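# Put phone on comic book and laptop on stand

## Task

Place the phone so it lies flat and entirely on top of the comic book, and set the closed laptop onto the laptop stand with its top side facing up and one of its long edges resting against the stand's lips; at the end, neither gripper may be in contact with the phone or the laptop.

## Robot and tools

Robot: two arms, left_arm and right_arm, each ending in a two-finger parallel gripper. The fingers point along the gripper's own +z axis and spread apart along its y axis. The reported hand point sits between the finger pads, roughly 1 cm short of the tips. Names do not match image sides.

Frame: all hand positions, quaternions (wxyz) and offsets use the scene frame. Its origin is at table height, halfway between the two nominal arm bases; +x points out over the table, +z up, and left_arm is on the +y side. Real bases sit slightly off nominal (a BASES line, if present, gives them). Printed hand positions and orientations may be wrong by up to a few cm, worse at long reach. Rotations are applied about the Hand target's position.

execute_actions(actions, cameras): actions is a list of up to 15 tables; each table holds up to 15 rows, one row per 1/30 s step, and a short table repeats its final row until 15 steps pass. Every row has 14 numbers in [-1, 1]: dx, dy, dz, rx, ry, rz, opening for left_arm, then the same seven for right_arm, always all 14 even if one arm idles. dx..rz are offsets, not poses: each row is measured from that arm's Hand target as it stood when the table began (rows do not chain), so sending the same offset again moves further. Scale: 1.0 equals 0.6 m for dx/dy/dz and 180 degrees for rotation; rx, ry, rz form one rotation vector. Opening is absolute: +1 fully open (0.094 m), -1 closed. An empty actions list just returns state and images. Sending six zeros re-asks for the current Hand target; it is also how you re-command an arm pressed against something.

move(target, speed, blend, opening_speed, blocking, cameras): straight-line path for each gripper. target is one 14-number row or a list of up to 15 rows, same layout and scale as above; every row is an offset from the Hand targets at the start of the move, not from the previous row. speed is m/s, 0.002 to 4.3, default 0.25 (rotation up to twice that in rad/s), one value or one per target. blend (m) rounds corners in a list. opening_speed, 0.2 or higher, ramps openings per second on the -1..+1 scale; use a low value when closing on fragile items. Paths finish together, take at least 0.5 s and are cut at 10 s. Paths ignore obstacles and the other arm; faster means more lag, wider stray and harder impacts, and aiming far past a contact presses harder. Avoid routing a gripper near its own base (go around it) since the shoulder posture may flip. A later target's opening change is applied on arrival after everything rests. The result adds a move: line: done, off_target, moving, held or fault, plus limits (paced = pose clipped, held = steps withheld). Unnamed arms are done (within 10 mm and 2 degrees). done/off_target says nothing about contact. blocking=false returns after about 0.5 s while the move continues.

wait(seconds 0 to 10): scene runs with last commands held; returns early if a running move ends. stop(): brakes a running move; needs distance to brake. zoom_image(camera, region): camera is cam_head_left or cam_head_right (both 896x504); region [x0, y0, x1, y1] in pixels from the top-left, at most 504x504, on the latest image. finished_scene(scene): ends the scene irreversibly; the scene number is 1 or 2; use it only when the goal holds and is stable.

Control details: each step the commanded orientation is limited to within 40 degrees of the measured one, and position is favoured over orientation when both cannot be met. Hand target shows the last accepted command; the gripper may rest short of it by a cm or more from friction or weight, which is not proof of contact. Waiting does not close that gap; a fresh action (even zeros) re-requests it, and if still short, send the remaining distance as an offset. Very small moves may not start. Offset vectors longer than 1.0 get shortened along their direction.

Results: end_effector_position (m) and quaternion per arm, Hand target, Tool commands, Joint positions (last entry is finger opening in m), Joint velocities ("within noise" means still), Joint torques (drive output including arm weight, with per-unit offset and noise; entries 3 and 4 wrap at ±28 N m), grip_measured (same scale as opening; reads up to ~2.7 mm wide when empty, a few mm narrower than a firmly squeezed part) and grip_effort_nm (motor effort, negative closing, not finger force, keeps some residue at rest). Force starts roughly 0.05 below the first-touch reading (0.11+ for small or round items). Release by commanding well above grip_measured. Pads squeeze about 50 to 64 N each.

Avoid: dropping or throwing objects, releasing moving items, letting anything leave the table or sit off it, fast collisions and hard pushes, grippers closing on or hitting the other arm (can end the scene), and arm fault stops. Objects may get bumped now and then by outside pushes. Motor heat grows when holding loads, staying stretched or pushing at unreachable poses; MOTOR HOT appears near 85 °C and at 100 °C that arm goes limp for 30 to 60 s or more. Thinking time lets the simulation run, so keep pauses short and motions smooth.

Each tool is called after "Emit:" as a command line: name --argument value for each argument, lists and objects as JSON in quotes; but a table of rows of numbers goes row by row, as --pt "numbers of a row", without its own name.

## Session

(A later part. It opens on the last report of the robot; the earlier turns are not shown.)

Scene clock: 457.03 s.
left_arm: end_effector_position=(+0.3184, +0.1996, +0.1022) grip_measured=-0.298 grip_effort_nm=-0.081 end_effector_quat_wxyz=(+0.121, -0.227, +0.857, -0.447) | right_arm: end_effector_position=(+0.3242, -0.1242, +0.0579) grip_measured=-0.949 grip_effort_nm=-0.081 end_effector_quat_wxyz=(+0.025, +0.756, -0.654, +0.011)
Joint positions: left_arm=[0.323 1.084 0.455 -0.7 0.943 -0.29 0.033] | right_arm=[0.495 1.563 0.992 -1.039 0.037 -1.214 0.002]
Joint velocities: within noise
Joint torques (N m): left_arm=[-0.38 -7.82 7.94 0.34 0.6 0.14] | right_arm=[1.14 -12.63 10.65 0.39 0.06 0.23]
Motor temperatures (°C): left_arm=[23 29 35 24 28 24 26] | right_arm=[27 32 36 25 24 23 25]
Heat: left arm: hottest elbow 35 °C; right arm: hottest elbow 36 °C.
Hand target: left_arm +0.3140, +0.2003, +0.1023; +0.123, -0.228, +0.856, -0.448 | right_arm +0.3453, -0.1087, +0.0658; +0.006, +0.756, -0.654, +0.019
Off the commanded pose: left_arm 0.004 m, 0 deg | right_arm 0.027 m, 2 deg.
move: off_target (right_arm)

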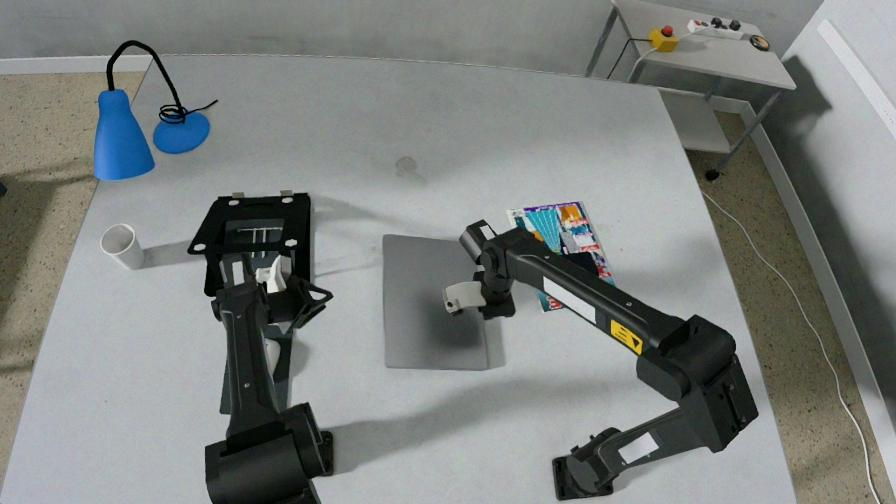

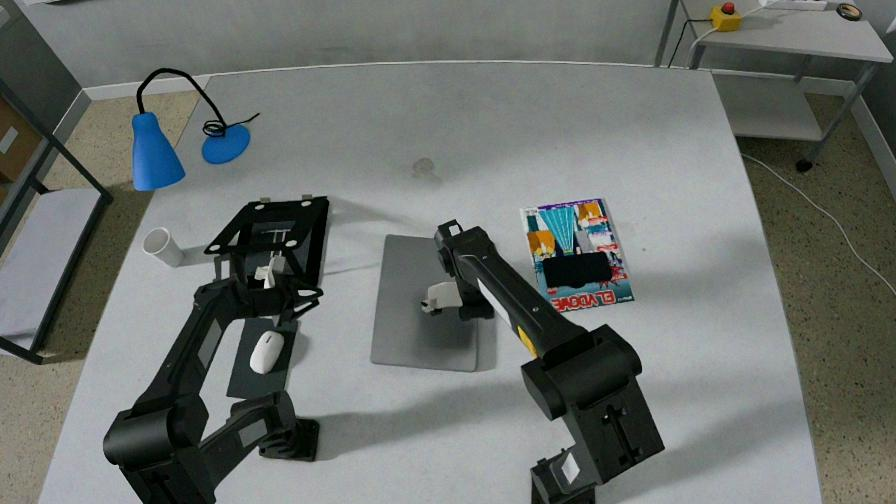

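Emit:
move --pt "0 0 0 0 0 0 -0.3 0.05 -0.01 0 0 0 0 -0.95" --pt "0 0 0 0 0 0 -0.3 0.05 -0.01 -0.06 0 0 0 -0.95" --speed 0.1

Emit:
zoom_image --camera "cam_head_left" --region '[440, 240, 560, 350]'

Emit:
zoom_image --camera "cam_head_right" --region '[440, 240, 560, 350]'

Scene clock: 472.60 s.
left_arm: end_effector_position=(+0.3184, +0.1996, +0.1022) grip_measured=-0.298 grip_effort_nm=-0.081 end_effector_quat_wxyz=(+0.121, -0.227, +0.857, -0.447) | right_arm: end_effector_position=(+0.3643, -0.1156, +0.0329) grip_measured=-0.949 grip_effort_nm=-0.081 end_effector_quat_wxyz=(+0.009, +0.757, -0.653, +0.017)
Joint positions: left_arm=[0.323 1.084 0.455 -0.7 0.943 -0.29 0.033] | right_arm=[0.469 1.674 1.055 -0.957 0.039 -1.243 0.002]
Joint velocities: within noise
Joint torques (N m): left_arm=[-1.2 -7.53 8.01 0.31 0.6 0.11] | right_arm=[-0.26 -14.39 8.2 0.42 0.02 0.08]
Motor temperatures (°C): left_arm=[23 29 35 24 28 24 26] | right_arm=[27 33 38 25 24 23 25]
Heat: left arm: hottest elbow 35 °C; right arm: hottest elbow 38 °C.
Hand target: left_arm +0.3140, +0.2003, +0.1023; +0.123, -0.228, +0.856, -0.448 | right_arm +0.3753, -0.1147, +0.0299; +0.005, +0.756, -0.654, +0.019
Off the commanded pose: left_arm 0.005 m, 0 deg | right_arm 0.011 m, 1 deg.
move: off_target (right_arm)

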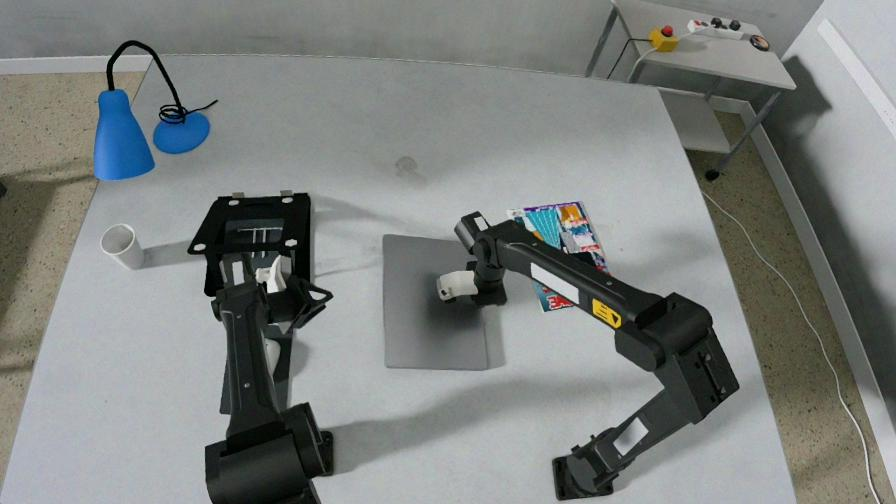

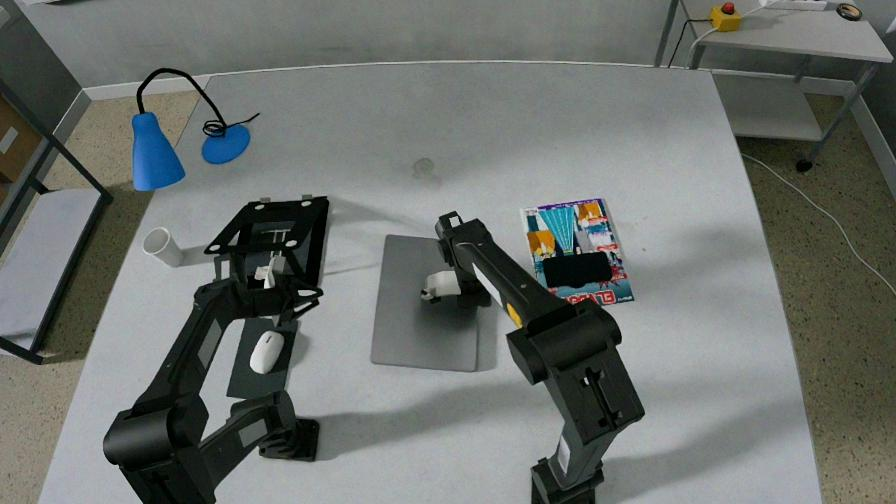

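Scaled by 4.200.

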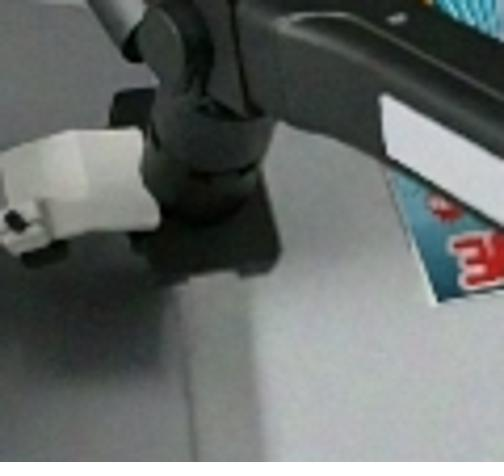

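Scaled by 4.200.

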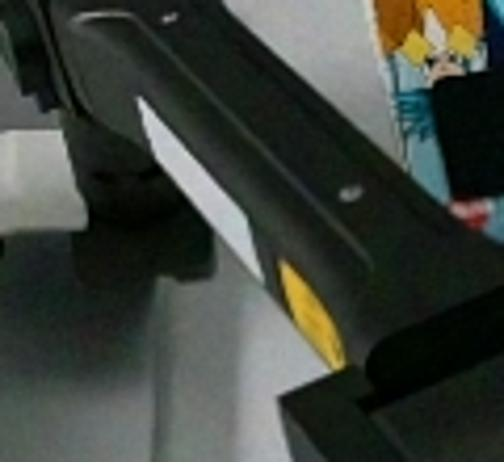

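Emit:
move --pt "0 0 0 0 0 0 -0.3 0 -0.05 0.01 0 0 0 -0.95" --pt "0 0 0 0 0 0 -0.3 0 -0.05 -0.02 0 0 0 -0.95" --speed 0.1

Emit:
zoom_image --camera "cam_head_left" --region '[440, 240, 560, 350]'

Emit:
zoom_image --camera "cam_head_right" --region '[440, 240, 560, 350]'

Scene clock: 477.13 s.
left_arm: end_effector_position=(+0.3184, +0.1996, +0.1022) grip_measured=-0.298 grip_effort_nm=-0.081 end_effector_quat_wxyz=(+0.121, -0.227, +0.857, -0.447) | right_arm: end_effector_position=(+0.3779, -0.1400, +0.0274) grip_measured=-0.949 grip_effort_nm=-0.085 end_effector_quat_wxyz=(-0.001, +0.756, -0.654, +0.022)
Joint positions: left_arm=[0.323 1.084 0.455 -0.7 0.943 -0.29 0.033] | right_arm=[0.406 1.674 1.037 -0.913 0.039 -1.304 0.002]
Joint velocities: within noise
Joint torques (N m): left_arm=[-0.62 -7.41 7.99 0.27 0.63 0.16] | right_arm=[-0.09 -15.03 5.75 0.49 -0.01 0.07]
Motor temperatures (°C): left_arm=[23 28 35 24 28 24 26] | right_arm=[27 33 38 25 24 23 25]
Heat: left arm: hottest elbow 35 °C; right arm: hottest elbow 38 °C.
Hand target: left_arm +0.3140, +0.2003, +0.1023; +0.123, -0.228, +0.856, -0.448 | right_arm +0.3753, -0.1448, +0.0179; +0.006, +0.756, -0.654, +0.019
Off the commanded pose: left_arm 0.005 m, 0 deg | right_arm 0.011 m, 1 deg.
move: off_target (right_arm)

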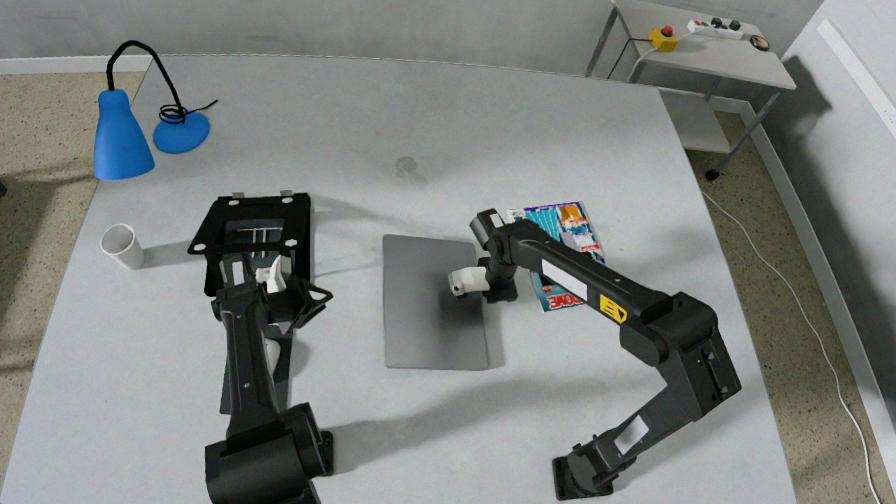

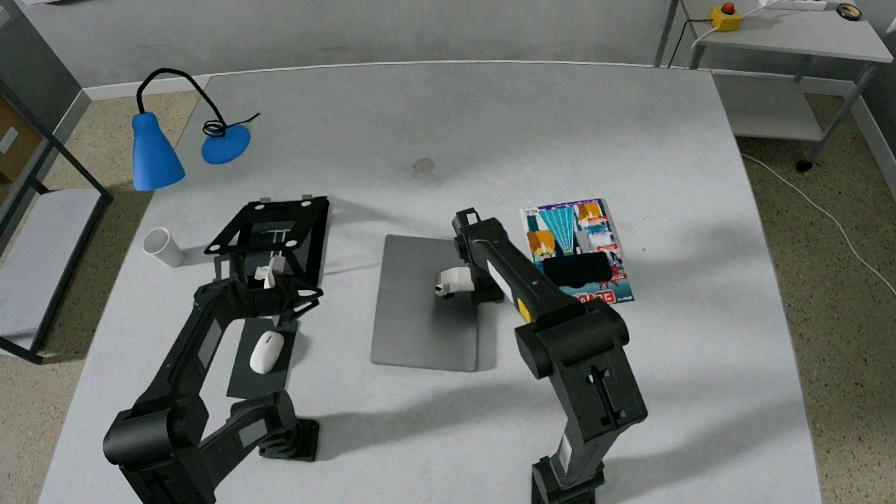

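Scaled by 4.200.

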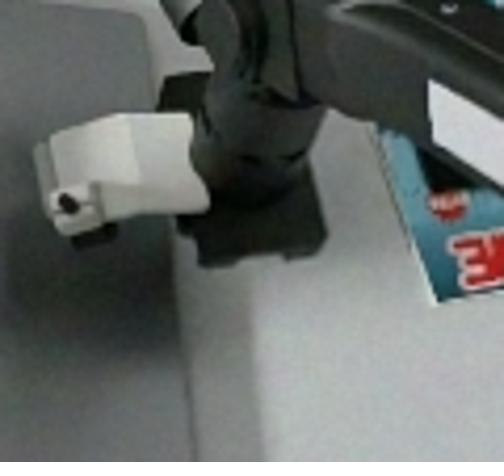

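Scaled by 4.200.

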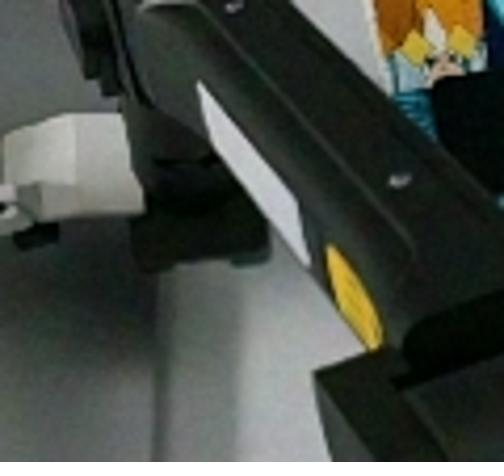

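Emit:
move --target '[0,0,0,0,0,0,-0.3,0,0,-0.012,0,0,0,-0.95]' --speed 0.1 --cameras '[]'

Emit:
move --target '[0,0,0,0,0,0,-0.3,0,0.035,-0.003,0,0,0,-0.95]' --speed 0.06 --cameras '["cam_head_left"]'

Emit:
zoom_image --camera "cam_head_left" --region '[440, 240, 560, 350]'

Scene clock: 481.30 s.
left_arm: end_effector_position=(+0.3184, +0.1995, +0.1022) grip_measured=-0.298 grip_effort_nm=-0.081 end_effector_quat_wxyz=(+0.121, -0.227, +0.856, -0.448) | right_arm: end_effector_position=(+0.3790, -0.1395, +0.0252) grip_measured=-0.949 grip_effort_nm=-0.081 end_effector_quat_wxyz=(-0.006, +0.756, -0.654, +0.025)
Joint positions: left_arm=[0.323 1.084 0.455 -0.7 0.943 -0.29 0.033] | right_arm=[0.406 1.674 1.03 -0.894 0.039 -1.305 0.002]
Joint velocities: within noise
Joint torques (N m): left_arm=[-0.21 -7 8.01 0.28 0.59 0.15] | right_arm=[-0.15 -14.04 5.74 0.54 0 0.09]
Motor temperatures (°C): left_arm=[23 28 35 24 28 24 26] | right_arm=[27 33 37 25 24 23 25]
Heat: left arm: hottest elbow 35 °C; right arm: hottest elbow 37 °C.
Hand target: left_arm +0.3140, +0.2002, +0.1023; +0.123, -0.228, +0.856, -0.448 | right_arm +0.3753, -0.1448, +0.0107; +0.006, +0.756, -0.654, +0.019
Off the commanded pose: left_arm 0.005 m, 0 deg | right_arm 0.016 m, 1 deg.
move: off_target (right_arm)
No camera images: "cameras" was empty.

Scene clock: 482.37 s.
left_arm: end_effector_position=(+0.3184, +0.1995, +0.1022) grip_measured=-0.298 grip_effort_nm=-0.085 end_effector_quat_wxyz=(+0.121, -0.227, +0.856, -0.448) | right_arm: end_effector_position=(+0.3723, -0.1305, +0.0155) grip_measured=-0.949 grip_effort_nm=-0.081 end_effector_quat_wxyz=(+0.004, +0.755, -0.655, +0.020)
Joint positions: left_arm=[0.323 1.084 0.455 -0.7 0.943 -0.29 0.033] | right_arm=[0.431 1.697 1.03 -0.894 0.04 -1.277 0.002]
Joint velocities: within noise
Joint torques (N m): left_arm=[-0.91 -6.65 8.03 0.28 0.6 0.17] | right_arm=[1.2 -14.21 7.32 0.36 -0.03 0.23]
Motor temperatures (°C): left_arm=[23 28 35 24 28 24 26] | right_arm=[27 33 37 25 24 23 25]
Heat: left arm: hottest elbow 35 °C; right arm: hottest elbow 37 °C.
Hand target: left_arm +0.3140, +0.2002, +0.1023; +0.123, -0.228, +0.856, -0.448 | right_arm +0.3753, -0.1238, +0.0089; +0.006, +0.756, -0.654, +0.019
Off the commanded pose: left_arm 0.005 m, 0 deg | right_arm 0.010 m, 0 deg.
move: done
Images, in order (width x height): cam_head_left 896x504.

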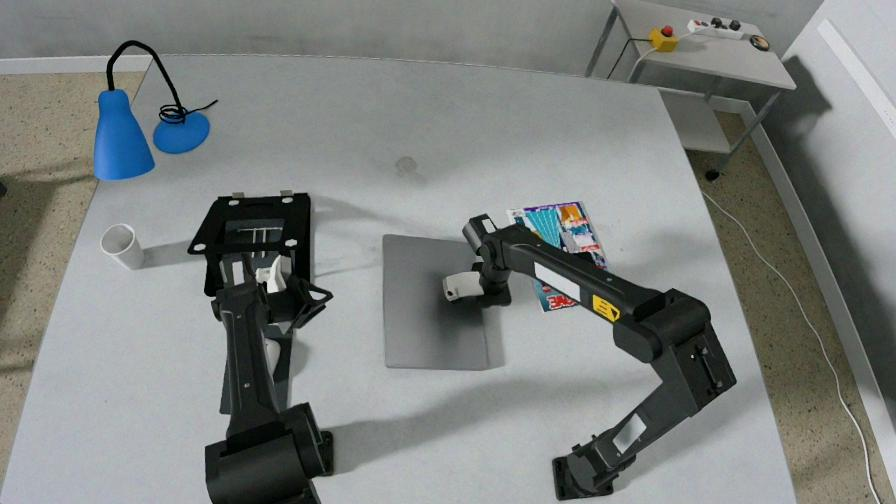

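Scaled by 4.200.

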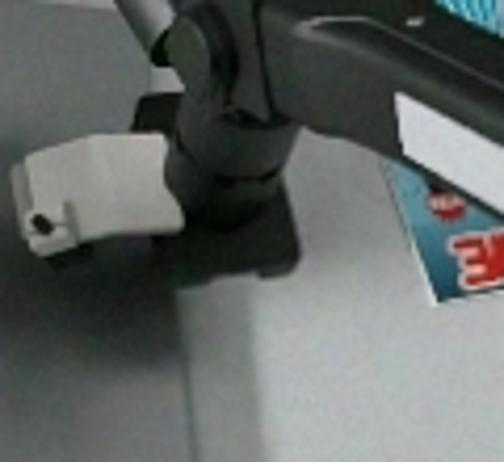

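Emit:
move --target '[0,-0.067,-0.115,0,0,0,-0.3,0,0,0,0,0,0,-0.95]' --speed 0.15

Emit:
zoom_image --camera "cam_head_left" --region '[290, 240, 410, 350]'

Emit:
zoom_image --camera "cam_head_right" --region '[290, 240, 410, 350]'

Scene clock: 491.10 s.
left_arm: end_effector_position=(+0.3175, +0.1648, +0.0378) grip_measured=-0.298 grip_effort_nm=-0.081 end_effector_quat_wxyz=(+0.129, -0.230, +0.855, -0.448) | right_arm: end_effector_position=(+0.3723, -0.1305, +0.0155) grip_measured=-0.949 grip_effort_nm=-0.085 end_effector_quat_wxyz=(+0.004, +0.755, -0.655, +0.020)
Joint positions: left_arm=[0.174 1.234 0.293 -0.178 0.89 -0.541 0.033] | right_arm=[0.431 1.697 1.03 -0.894 0.04 -1.276 0.002]
Joint velocities: within noise
Joint torques (N m): left_arm=[-2.43 -5.54 6.09 1.54 0.32 -0.01] | right_arm=[1.2 -14.15 7.39 0.36 -0.03 0.22]
Motor temperatures (°C): left_arm=[23 28 35 24 28 24 26] | right_arm=[27 33 37 25 24 23 25]
Heat: left arm: hottest elbow 35 °C; right arm: hottest elbow 37 °C.
Hand target: left_arm +0.3139, +0.1601, +0.0332; +0.123, -0.228, +0.856, -0.448 | right_arm +0.3753, -0.1238, +0.0089; +0.006, +0.756, -0.654, +0.019
Off the commanded pose: left_arm 0.007 m, 1 deg | right_arm 0.010 m, 0 deg.
move: done

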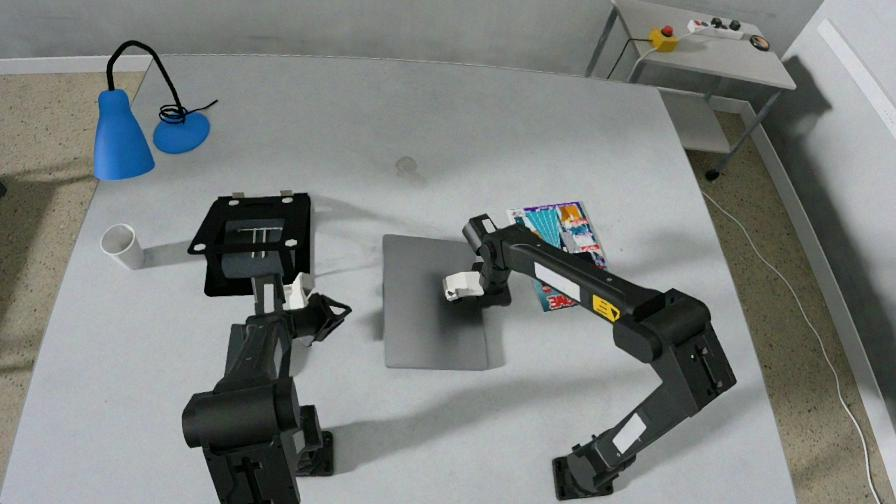

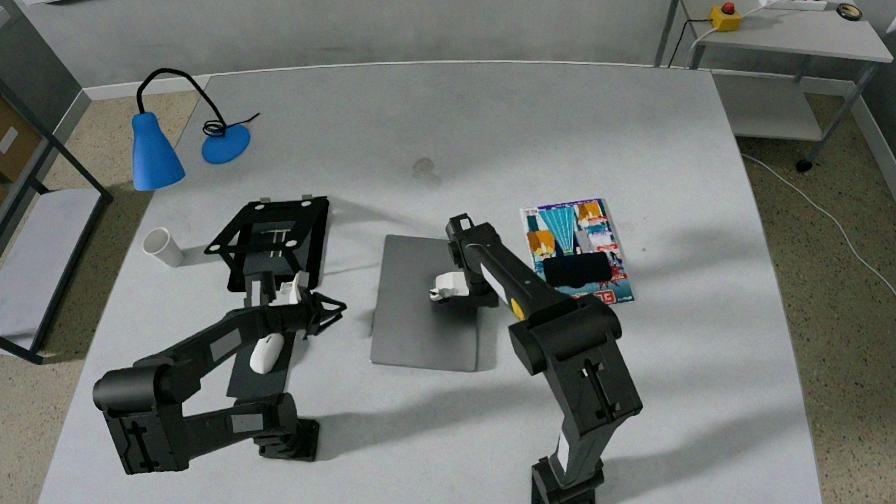

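Scaled by 4.200.

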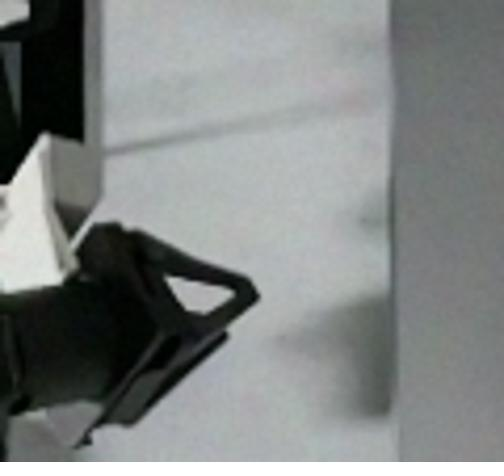

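Scaled by 4.200.

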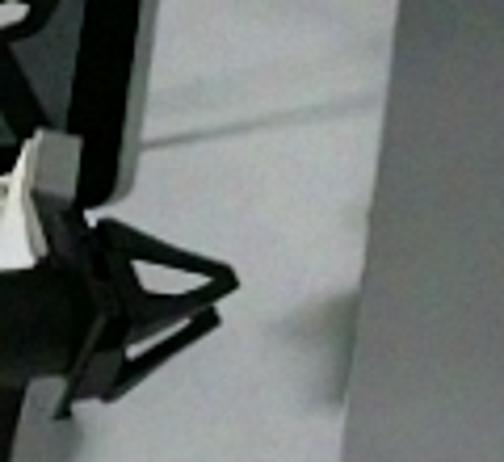

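Emit:
move --pt "0.075 -0.05 0.01 0 0 0 -0.3 0 0 0 0 0 0 -0.95" --pt "0.075 -0.1 -0.018 0 0 0 -0.3 0 0 0 0 0 0 -0.95" --speed 0.1

Emit:
zoom_image --camera "cam_head_left" --region '[310, 250, 410, 340]'

Emit:
zoom_image --camera "cam_head_right" --region '[310, 250, 410, 340]'

Scene clock: 497.10 s.
left_arm: end_effector_position=(+0.3471, +0.1050, +0.0215) grip_measured=-0.298 grip_effort_nm=-0.061 end_effector_quat_wxyz=(+0.119, -0.232, +0.855, -0.448) | right_arm: end_effector_position=(+0.3723, -0.1305, +0.0155) grip_measured=-0.949 grip_effort_nm=-0.076 end_effector_quat_wxyz=(+0.004, +0.755, -0.655, +0.020)
Joint positions: left_arm=[-0.09 1.394 0.307 0.19 0.754 -0.867 0.033] | right_arm=[0.431 1.697 1.03 -0.894 0.04 -1.276 0.002]
Joint velocities: within noise
Joint torques (N m): left_arm=[-3.02 -5.95 8.59 1.58 -0.11 0.02] | right_arm=[1.2 -14.21 7.38 0.38 -0.03 0.22]
Motor temperatures (°C): left_arm=[23 28 34 24 28 24 26] | right_arm=[27 33 37 25 24 23 25]
Heat: left arm: hottest elbow 34 °C; right arm: hottest elbow 37 °C.
Hand target: left_arm +0.3589, +0.1001, +0.0224; +0.123, -0.228, +0.856, -0.448 | right_arm +0.3753, -0.1238, +0.0089; +0.006, +0.756, -0.654, +0.019
Off the commanded pose: left_arm 0.013 m, 1 deg | right_arm 0.010 m, 0 deg.
move: off_target (left_arm)

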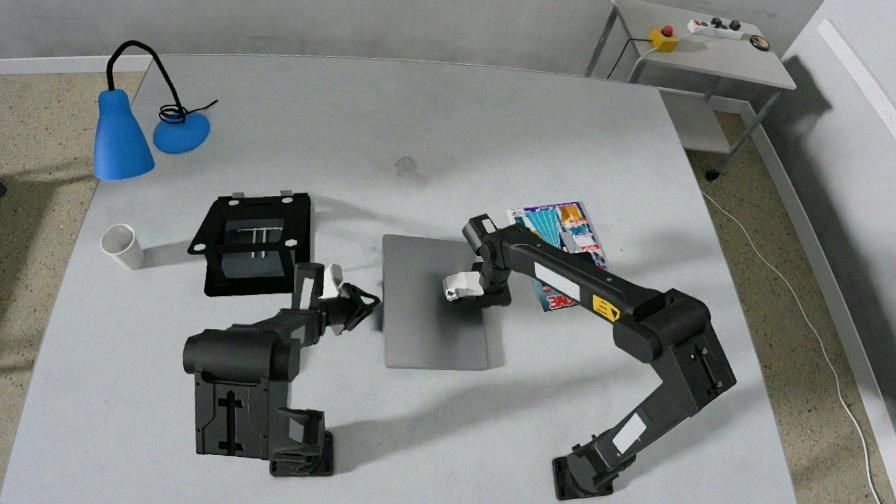

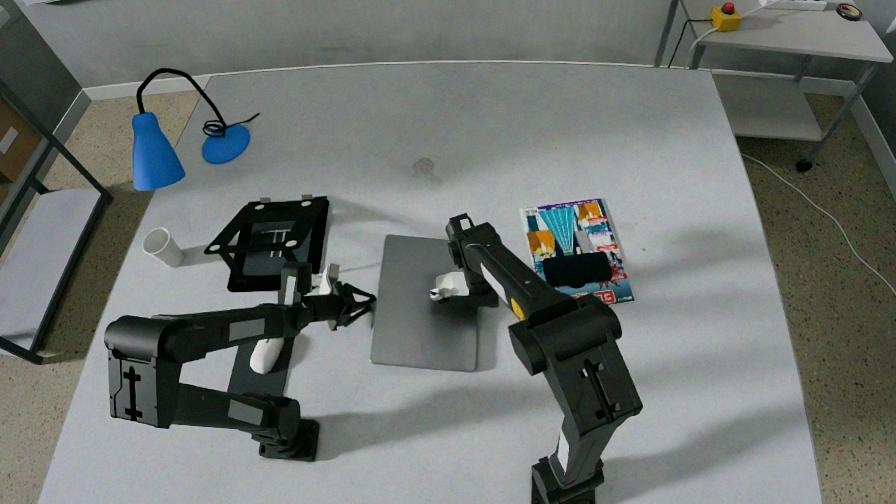

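Scaled by 5.040.

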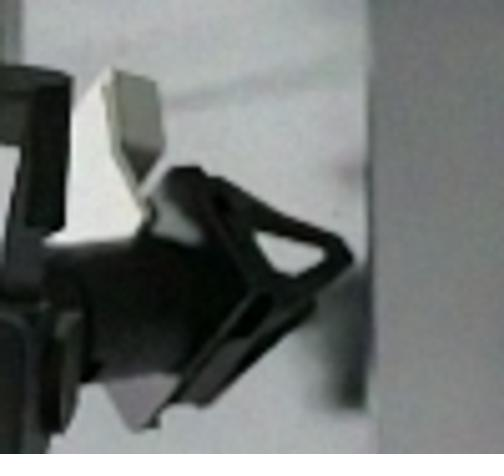

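Scaled by 5.040.

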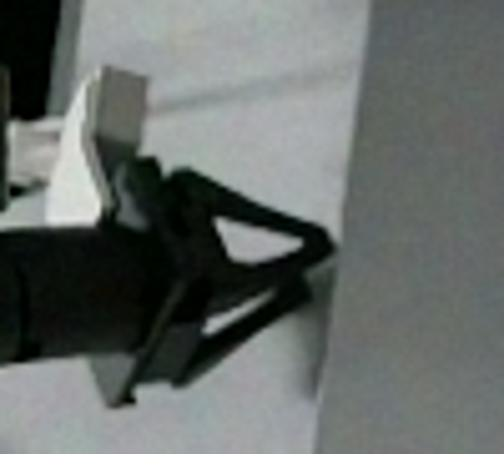

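Emit:
move --target '[0,0.01,-0.02,0,0,0,-0.3,0,0,0,0,0,0,-0.95]' --speed 0.05 --cameras '[]'

Scene clock: 500.73 s.
left_arm: end_effector_position=(+0.3506, +0.1023, +0.0207) grip_measured=-0.299 grip_effort_nm=-0.032 end_effector_quat_wxyz=(+0.125, -0.221, +0.851, -0.459) | right_arm: end_effector_position=(+0.3723, -0.1305, +0.0155) grip_measured=-0.949 grip_effort_nm=-0.076 end_effector_quat_wxyz=(+0.004, +0.755, -0.655, +0.020)
Joint positions: left_arm=[-0.09 1.426 0.307 0.246 0.775 -0.863 0.033] | right_arm=[0.431 1.697 1.03 -0.894 0.04 -1.276 0.002]
Joint velocities: within noise
Joint torques (N m): left_arm=[-1.14 -4.72 8.03 1.09 -0.35 0.13] | right_arm=[1.2 -14.27 7.36 0.35 -0.03 0.22]
Motor temperatures (°C): left_arm=[23 28 34 24 28 24 26] | right_arm=[27 33 37 25 24 23 25]
Heat: left arm: hottest elbow 34 °C; right arm: hottest elbow 37 °C.
Hand target: left_arm +0.3588, +0.1061, +0.0103; +0.122, -0.228, +0.856, -0.448 | right_arm +0.3753, -0.1238, +0.0089; +0.006, +0.756, -0.654, +0.019
Off the commanded pose: left_arm 0.014 m, 2 deg | right_arm 0.010 m, 0 deg.
move: off_target (left_arm)
No camera images: "cameras" was empty.

Emit:
move --target '[0,-0.075,0.008,0,0,0,-0.3,0,0,0,0,0,0,-0.95]' --speed 0.04

Emit:
zoom_image --camera "cam_head_left" --region '[310, 250, 410, 340]'

Emit:
zoom_image --camera "cam_head_right" --region '[310, 250, 410, 340]'

Emit:
zoom_image --camera "cam_head_left" --region '[440, 240, 560, 380]'

Scene clock: 506.83 s.
left_arm: end_effector_position=(+0.3621, +0.0851, +0.0221) grip_measured=-0.301 grip_effort_nm=0.085 end_effector_quat_wxyz=(+0.146, -0.249, +0.848, -0.444) | right_arm: end_effector_position=(+0.3742, -0.1347, +0.0157) grip_measured=-0.949 grip_effort_nm=-0.071 end_effector_quat_wxyz=(+0.008, +0.754, -0.657, +0.030)
Joint positions: left_arm=[-0.187 1.429 0.307 0.343 0.641 -1.006 0.033] | right_arm=[0.429 1.697 1.03 -0.894 0.061 -1.275 0.002]
Joint velocities: within noise
Joint torques (N m): left_arm=[-5.89 -5.25 7.88 1.54 0.43 -0.01] | right_arm=[1.38 -14.15 7.39 0.35 -0.72 0.2]
Motor temperatures (°C): left_arm=[23 28 34 24 28 24 26] | right_arm=[27 33 37 25 24 23 25]
Heat: left arm: hottest elbow 34 °C; right arm: hottest elbow 37 °C.
Hand target: left_arm +0.3588, +0.0610, +0.0151; +0.122, -0.228, +0.856, -0.448 | right_arm +0.3753, -0.1238, +0.0089; +0.006, +0.756, -0.654, +0.019
Off the commanded pose: left_arm 0.025 m, 4 deg | right_arm 0.013 m, 1 deg.
move: off_target (left_arm, right_arm)

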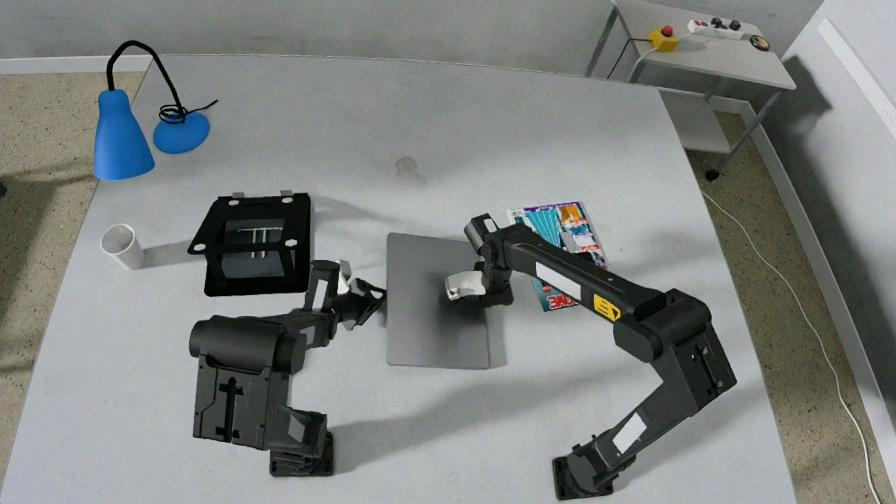

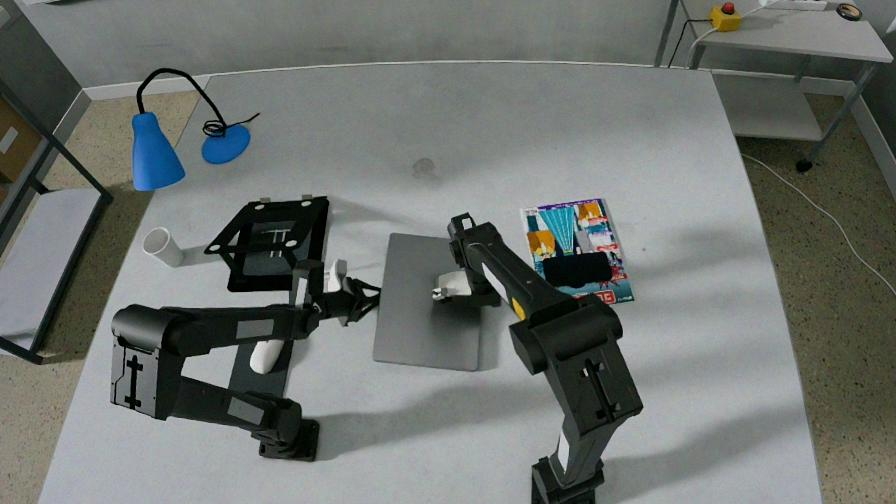

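Scaled by 5.040.

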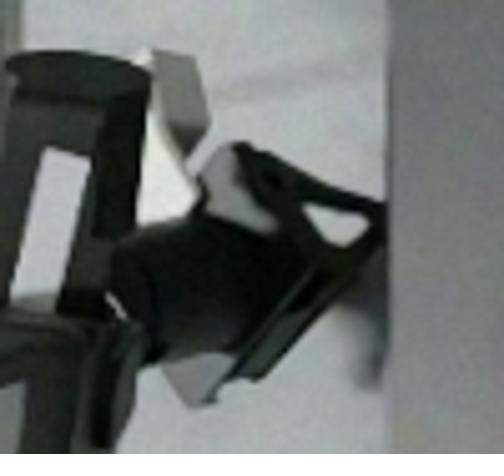

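Scaled by 5.040.

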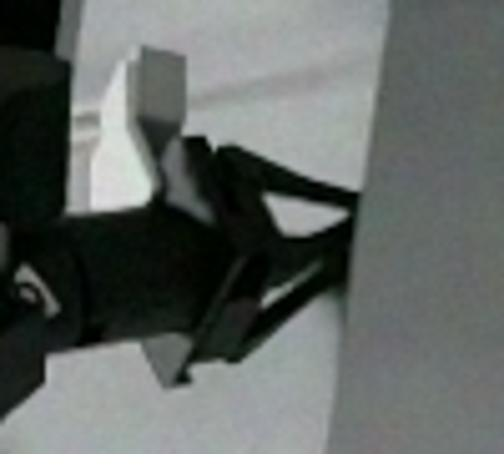

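Scaled by 3.600.

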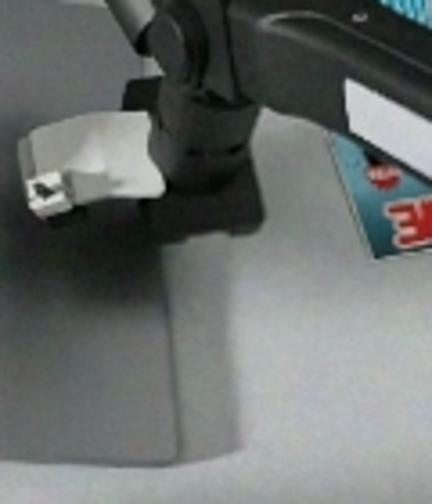

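Emit:
move --pt "0 0.06 0.02 0 0 0 -0.3 0 -0.08 0 0 0 0 -0.95" --pt "0 0.1 0.17 -0.0625 -0.036 0 -0.95 0 -0.08 0.1 0 0 0 -0.95" --pt "0 0 0.17 -0.0625 -0.036 0 -0.95 0 -0.15 0.1 0 0 0 -0.95" --speed '[0.08,0.15,0.15]'

Emit:
zoom_image --camera "cam_head_left" --region '[310, 220, 510, 390]'

Emit:
zoom_image --camera "cam_head_right" --region '[310, 220, 510, 390]'

Scene clock: 536.27 s.
left_arm: end_effector_position=(+0.3563, +0.0665, +0.1145) grip_measured=-0.948 grip_effort_nm=-0.085 end_effector_quat_wxyz=(+0.146, -0.220, +0.801, -0.538) | right_arm: end_effector_position=(+0.3692, -0.2118, +0.0595) grip_measured=-0.949 grip_effort_nm=-0.061 end_effector_quat_wxyz=(+0.016, +0.757, -0.653, +0.012)
Joint positions: left_arm=[-0.186 1.155 0.314 0.269 0.794 -1.143 0.002] | right_arm=[0.253 1.572 1.008 -1.021 0.039 -1.459 0.002]
Joint velocities: within noise
Joint torques (N m): left_arm=[-2.84 -5.48 9.01 2.14 0.04 0.01] | right_arm=[-0.15 -16.03 7.62 0.08 -0.05 0.08]
Motor temperatures (°C): left_arm=[23 28 34 24 27 23 26] | right_arm=[27 33 37 25 24 23 25]
Heat: left arm: hottest elbow 34 °C; right arm: hottest elbow 37 °C.
Hand target: left_arm +0.3589, +0.0610, +0.1172; +0.148, -0.213, +0.799, -0.542 | right_arm +0.3753, -0.2137, +0.0688; +0.006, +0.756, -0.654, +0.019
Off the commanded pose: left_arm 0.007 m, 1 deg | right_arm 0.011 m, 1 deg.
move: off_target (right_arm); target 2's new opening was sent with left_arm's hand 0.021 m and 2 deg from that target

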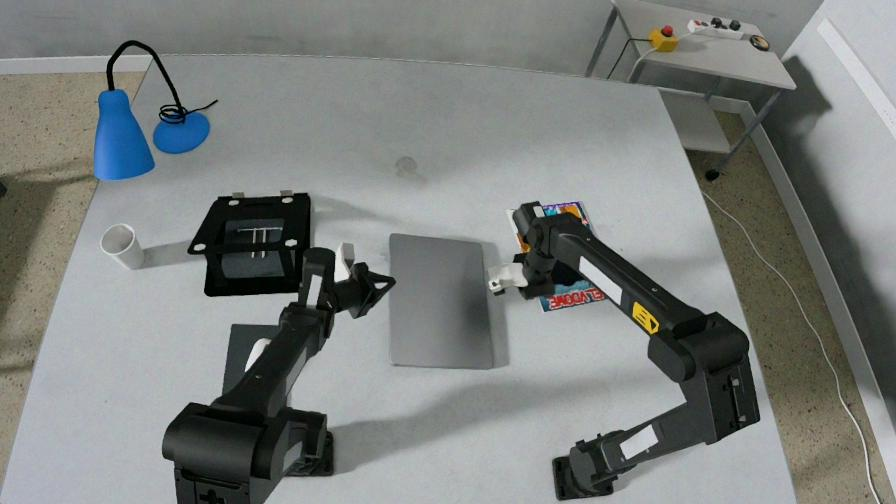

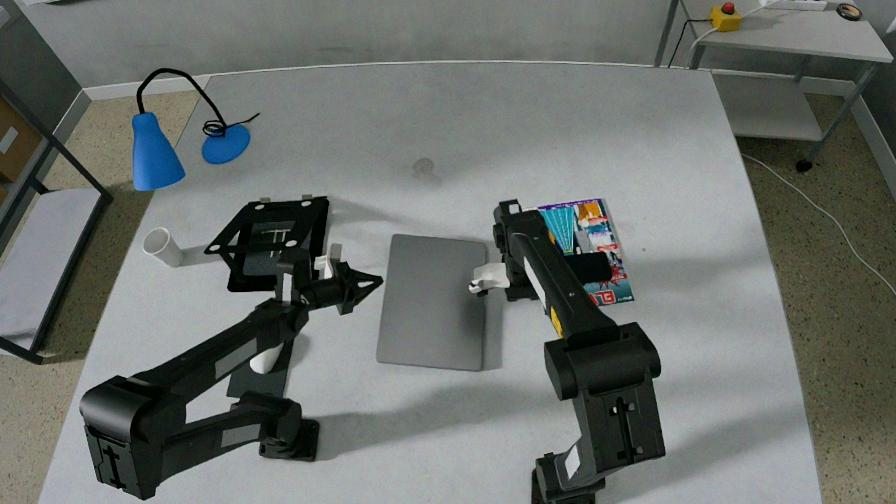

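Scaled by 2.520.

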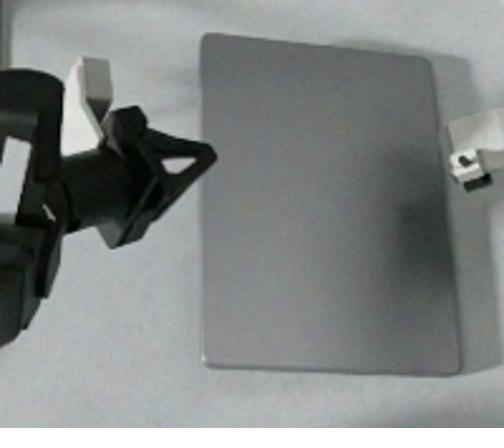

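Scaled by 2.520.

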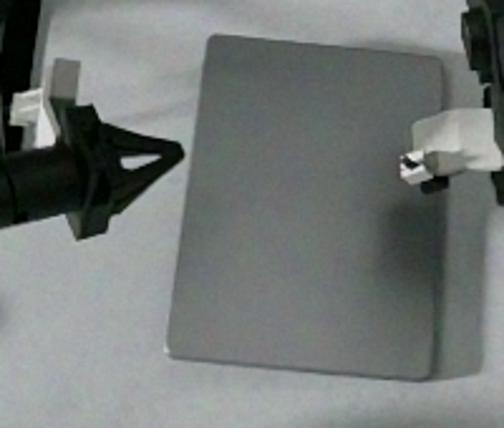

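Emit:
move --pt "-0.05 -0.03 0 0 0 0 -0.95 0 0 0 0 0 0 -0.95" --pt "-0.05 -0.03 -0.07 0 0 0 -0.95 0 0 0 0 0 0 -0.95" --speed 0.1

Emit:
zoom_image --camera "cam_head_left" --region '[310, 220, 510, 390]'

Emit:
zoom_image --camera "cam_head_right" --region '[310, 220, 510, 390]'

Scene clock: 546.17 s.
left_arm: end_effector_position=(+0.3338, +0.0467, +0.0783) grip_measured=-0.948 grip_effort_nm=-0.081 end_effector_quat_wxyz=(+0.152, -0.216, +0.799, -0.540) | right_arm: end_effector_position=(+0.3692, -0.2118, +0.0595) grip_measured=-0.949 grip_effort_nm=-0.066 end_effector_quat_wxyz=(+0.016, +0.757, -0.653, +0.012)
Joint positions: left_arm=[-0.287 1.286 0.217 0.561 0.707 -1.213 0.002] | right_arm=[0.253 1.572 1.008 -1.021 0.039 -1.46 0.002]
Joint velocities: within noise
Joint torques (N m): left_arm=[-2.84 -6.42 5.7 2.52 0.07 -0.01] | right_arm=[-0.15 -15.97 7.61 0.08 -0.05 0.09]
Motor temperatures (°C): left_arm=[23 27 34 24 27 23 26] | right_arm=[27 34 37 25 24 23 25]
Heat: left arm: hottest elbow 34 °C; right arm: hottest elbow 37 °C.
Hand target: left_arm +0.3289, +0.0429, +0.0753; +0.148, -0.213, +0.799, -0.542 | right_arm +0.3753, -0.2137, +0.0688; +0.006, +0.756, -0.654, +0.019
Off the commanded pose: left_arm 0.007 m, 1 deg | right_arm 0.011 m, 1 deg.
move: off_target (right_arm)

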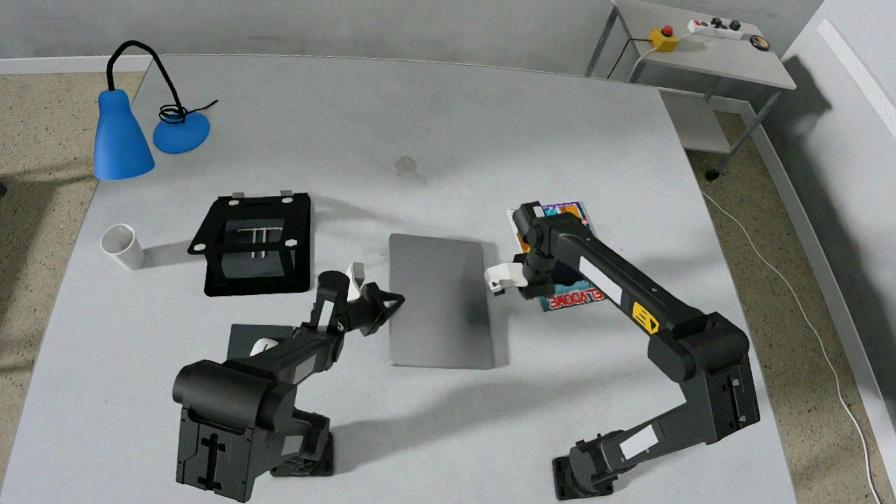

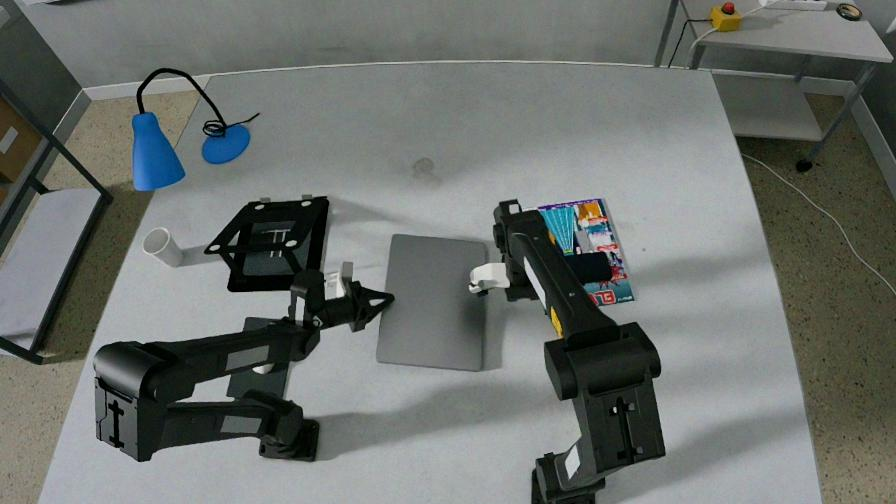

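Scaled by 2.520.

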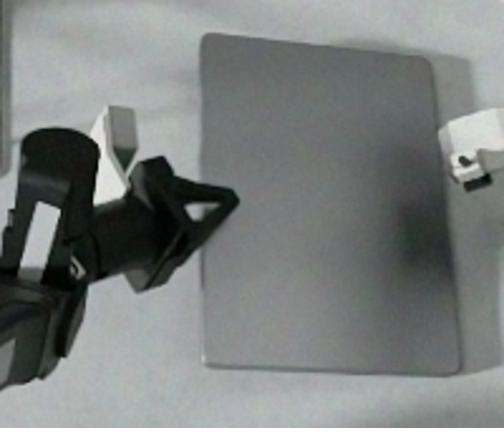

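Scaled by 2.520.

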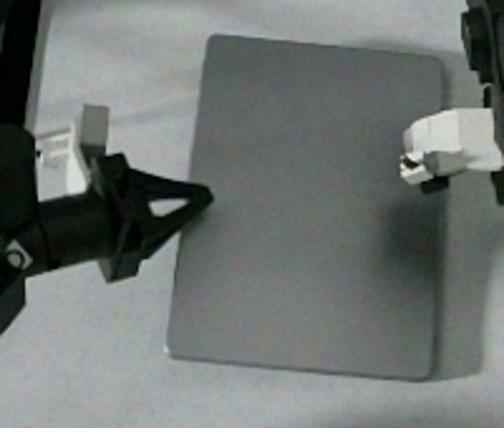

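Emit:
move --target '[0,0,-0.045,0,0,0,-0.95,0,0,0,0,0,0,-0.95]' --speed 0.05 --cameras '[]'

Emit:
move --target '[0,0,-0.015,0,0,0,-0.95,0,0,0,0,0,0,-0.95]' --speed 0.05 --cameras '[]'

Scene clock: 550.50 s.
left_arm: end_effector_position=(+0.3367, +0.0452, +0.0565) grip_measured=-0.948 grip_effort_nm=-0.061 end_effector_quat_wxyz=(+0.159, -0.210, +0.796, -0.545) | right_arm: end_effector_position=(+0.3692, -0.2118, +0.0595) grip_measured=-0.949 grip_effort_nm=-0.071 end_effector_quat_wxyz=(+0.016, +0.757, -0.653, +0.012)
Joint positions: left_arm=[-0.289 1.453 0.204 0.762 0.708 -1.213 0.002] | right_arm=[0.253 1.572 1.008 -1.021 0.039 -1.46 0.002]
Joint velocities: within noise
Joint torques (N m): left_arm=[-2.9 -5.83 4.05 2.1 0.01 0] | right_arm=[-0.21 -16.09 7.6 0.05 -0.05 0.09]
Motor temperatures (°C): left_arm=[23 27 34 24 27 23 26] | right_arm=[27 34 37 25 24 23 25]
Heat: left arm: hottest elbow 34 °C; right arm: hottest elbow 37 °C.
Hand target: left_arm +0.3289, +0.0430, +0.0483; +0.148, -0.213, +0.799, -0.542 | right_arm +0.3753, -0.2137, +0.0688; +0.006, +0.756, -0.654, +0.019
Off the commanded pose: left_arm 0.012 m, 1 deg | right_arm 0.011 m, 1 deg.
move: off_target (left_arm, right_arm)
No camera images: "cameras" was empty.

Scene clock: 551.47 s.
left_arm: end_effector_position=(+0.3396, +0.0437, +0.0556) grip_measured=-0.949 grip_effort_nm=-0.037 end_effector_quat_wxyz=(+0.168, -0.201, +0.792, -0.552) | right_arm: end_effector_position=(+0.3692, -0.2118, +0.0595) grip_measured=-0.949 grip_effort_nm=-0.066 end_effector_quat_wxyz=(+0.016, +0.757, -0.653, +0.012)
Joint positions: left_arm=[-0.289 1.498 0.204 0.837 0.712 -1.213 0.002] | right_arm=[0.253 1.572 1.008 -1.021 0.039 -1.46 0.002]
Joint velocities: within noise
Joint torques (N m): left_arm=[-2.61 -5.36 3.12 1.72 -0.15 0.01] | right_arm=[-0.09 -15.91 7.61 0.06 -0.05 0.08]
Motor temperatures (°C): left_arm=[23 27 34 24 27 23 26] | right_arm=[27 34 37 25 24 23 25]
Heat: left arm: hottest elbow 34 °C; right arm: hottest elbow 37 °C.
Hand target: left_arm +0.3289, +0.0430, +0.0392; +0.148, -0.213, +0.799, -0.542 | right_arm +0.3753, -0.2137, +0.0688; +0.006, +0.756, -0.654, +0.019
Off the commanded pose: left_arm 0.019 m, 3 deg | right_arm 0.011 m, 1 deg.
move: off_target (left_arm, right_arm)
No camera images: "cameras" was empty.


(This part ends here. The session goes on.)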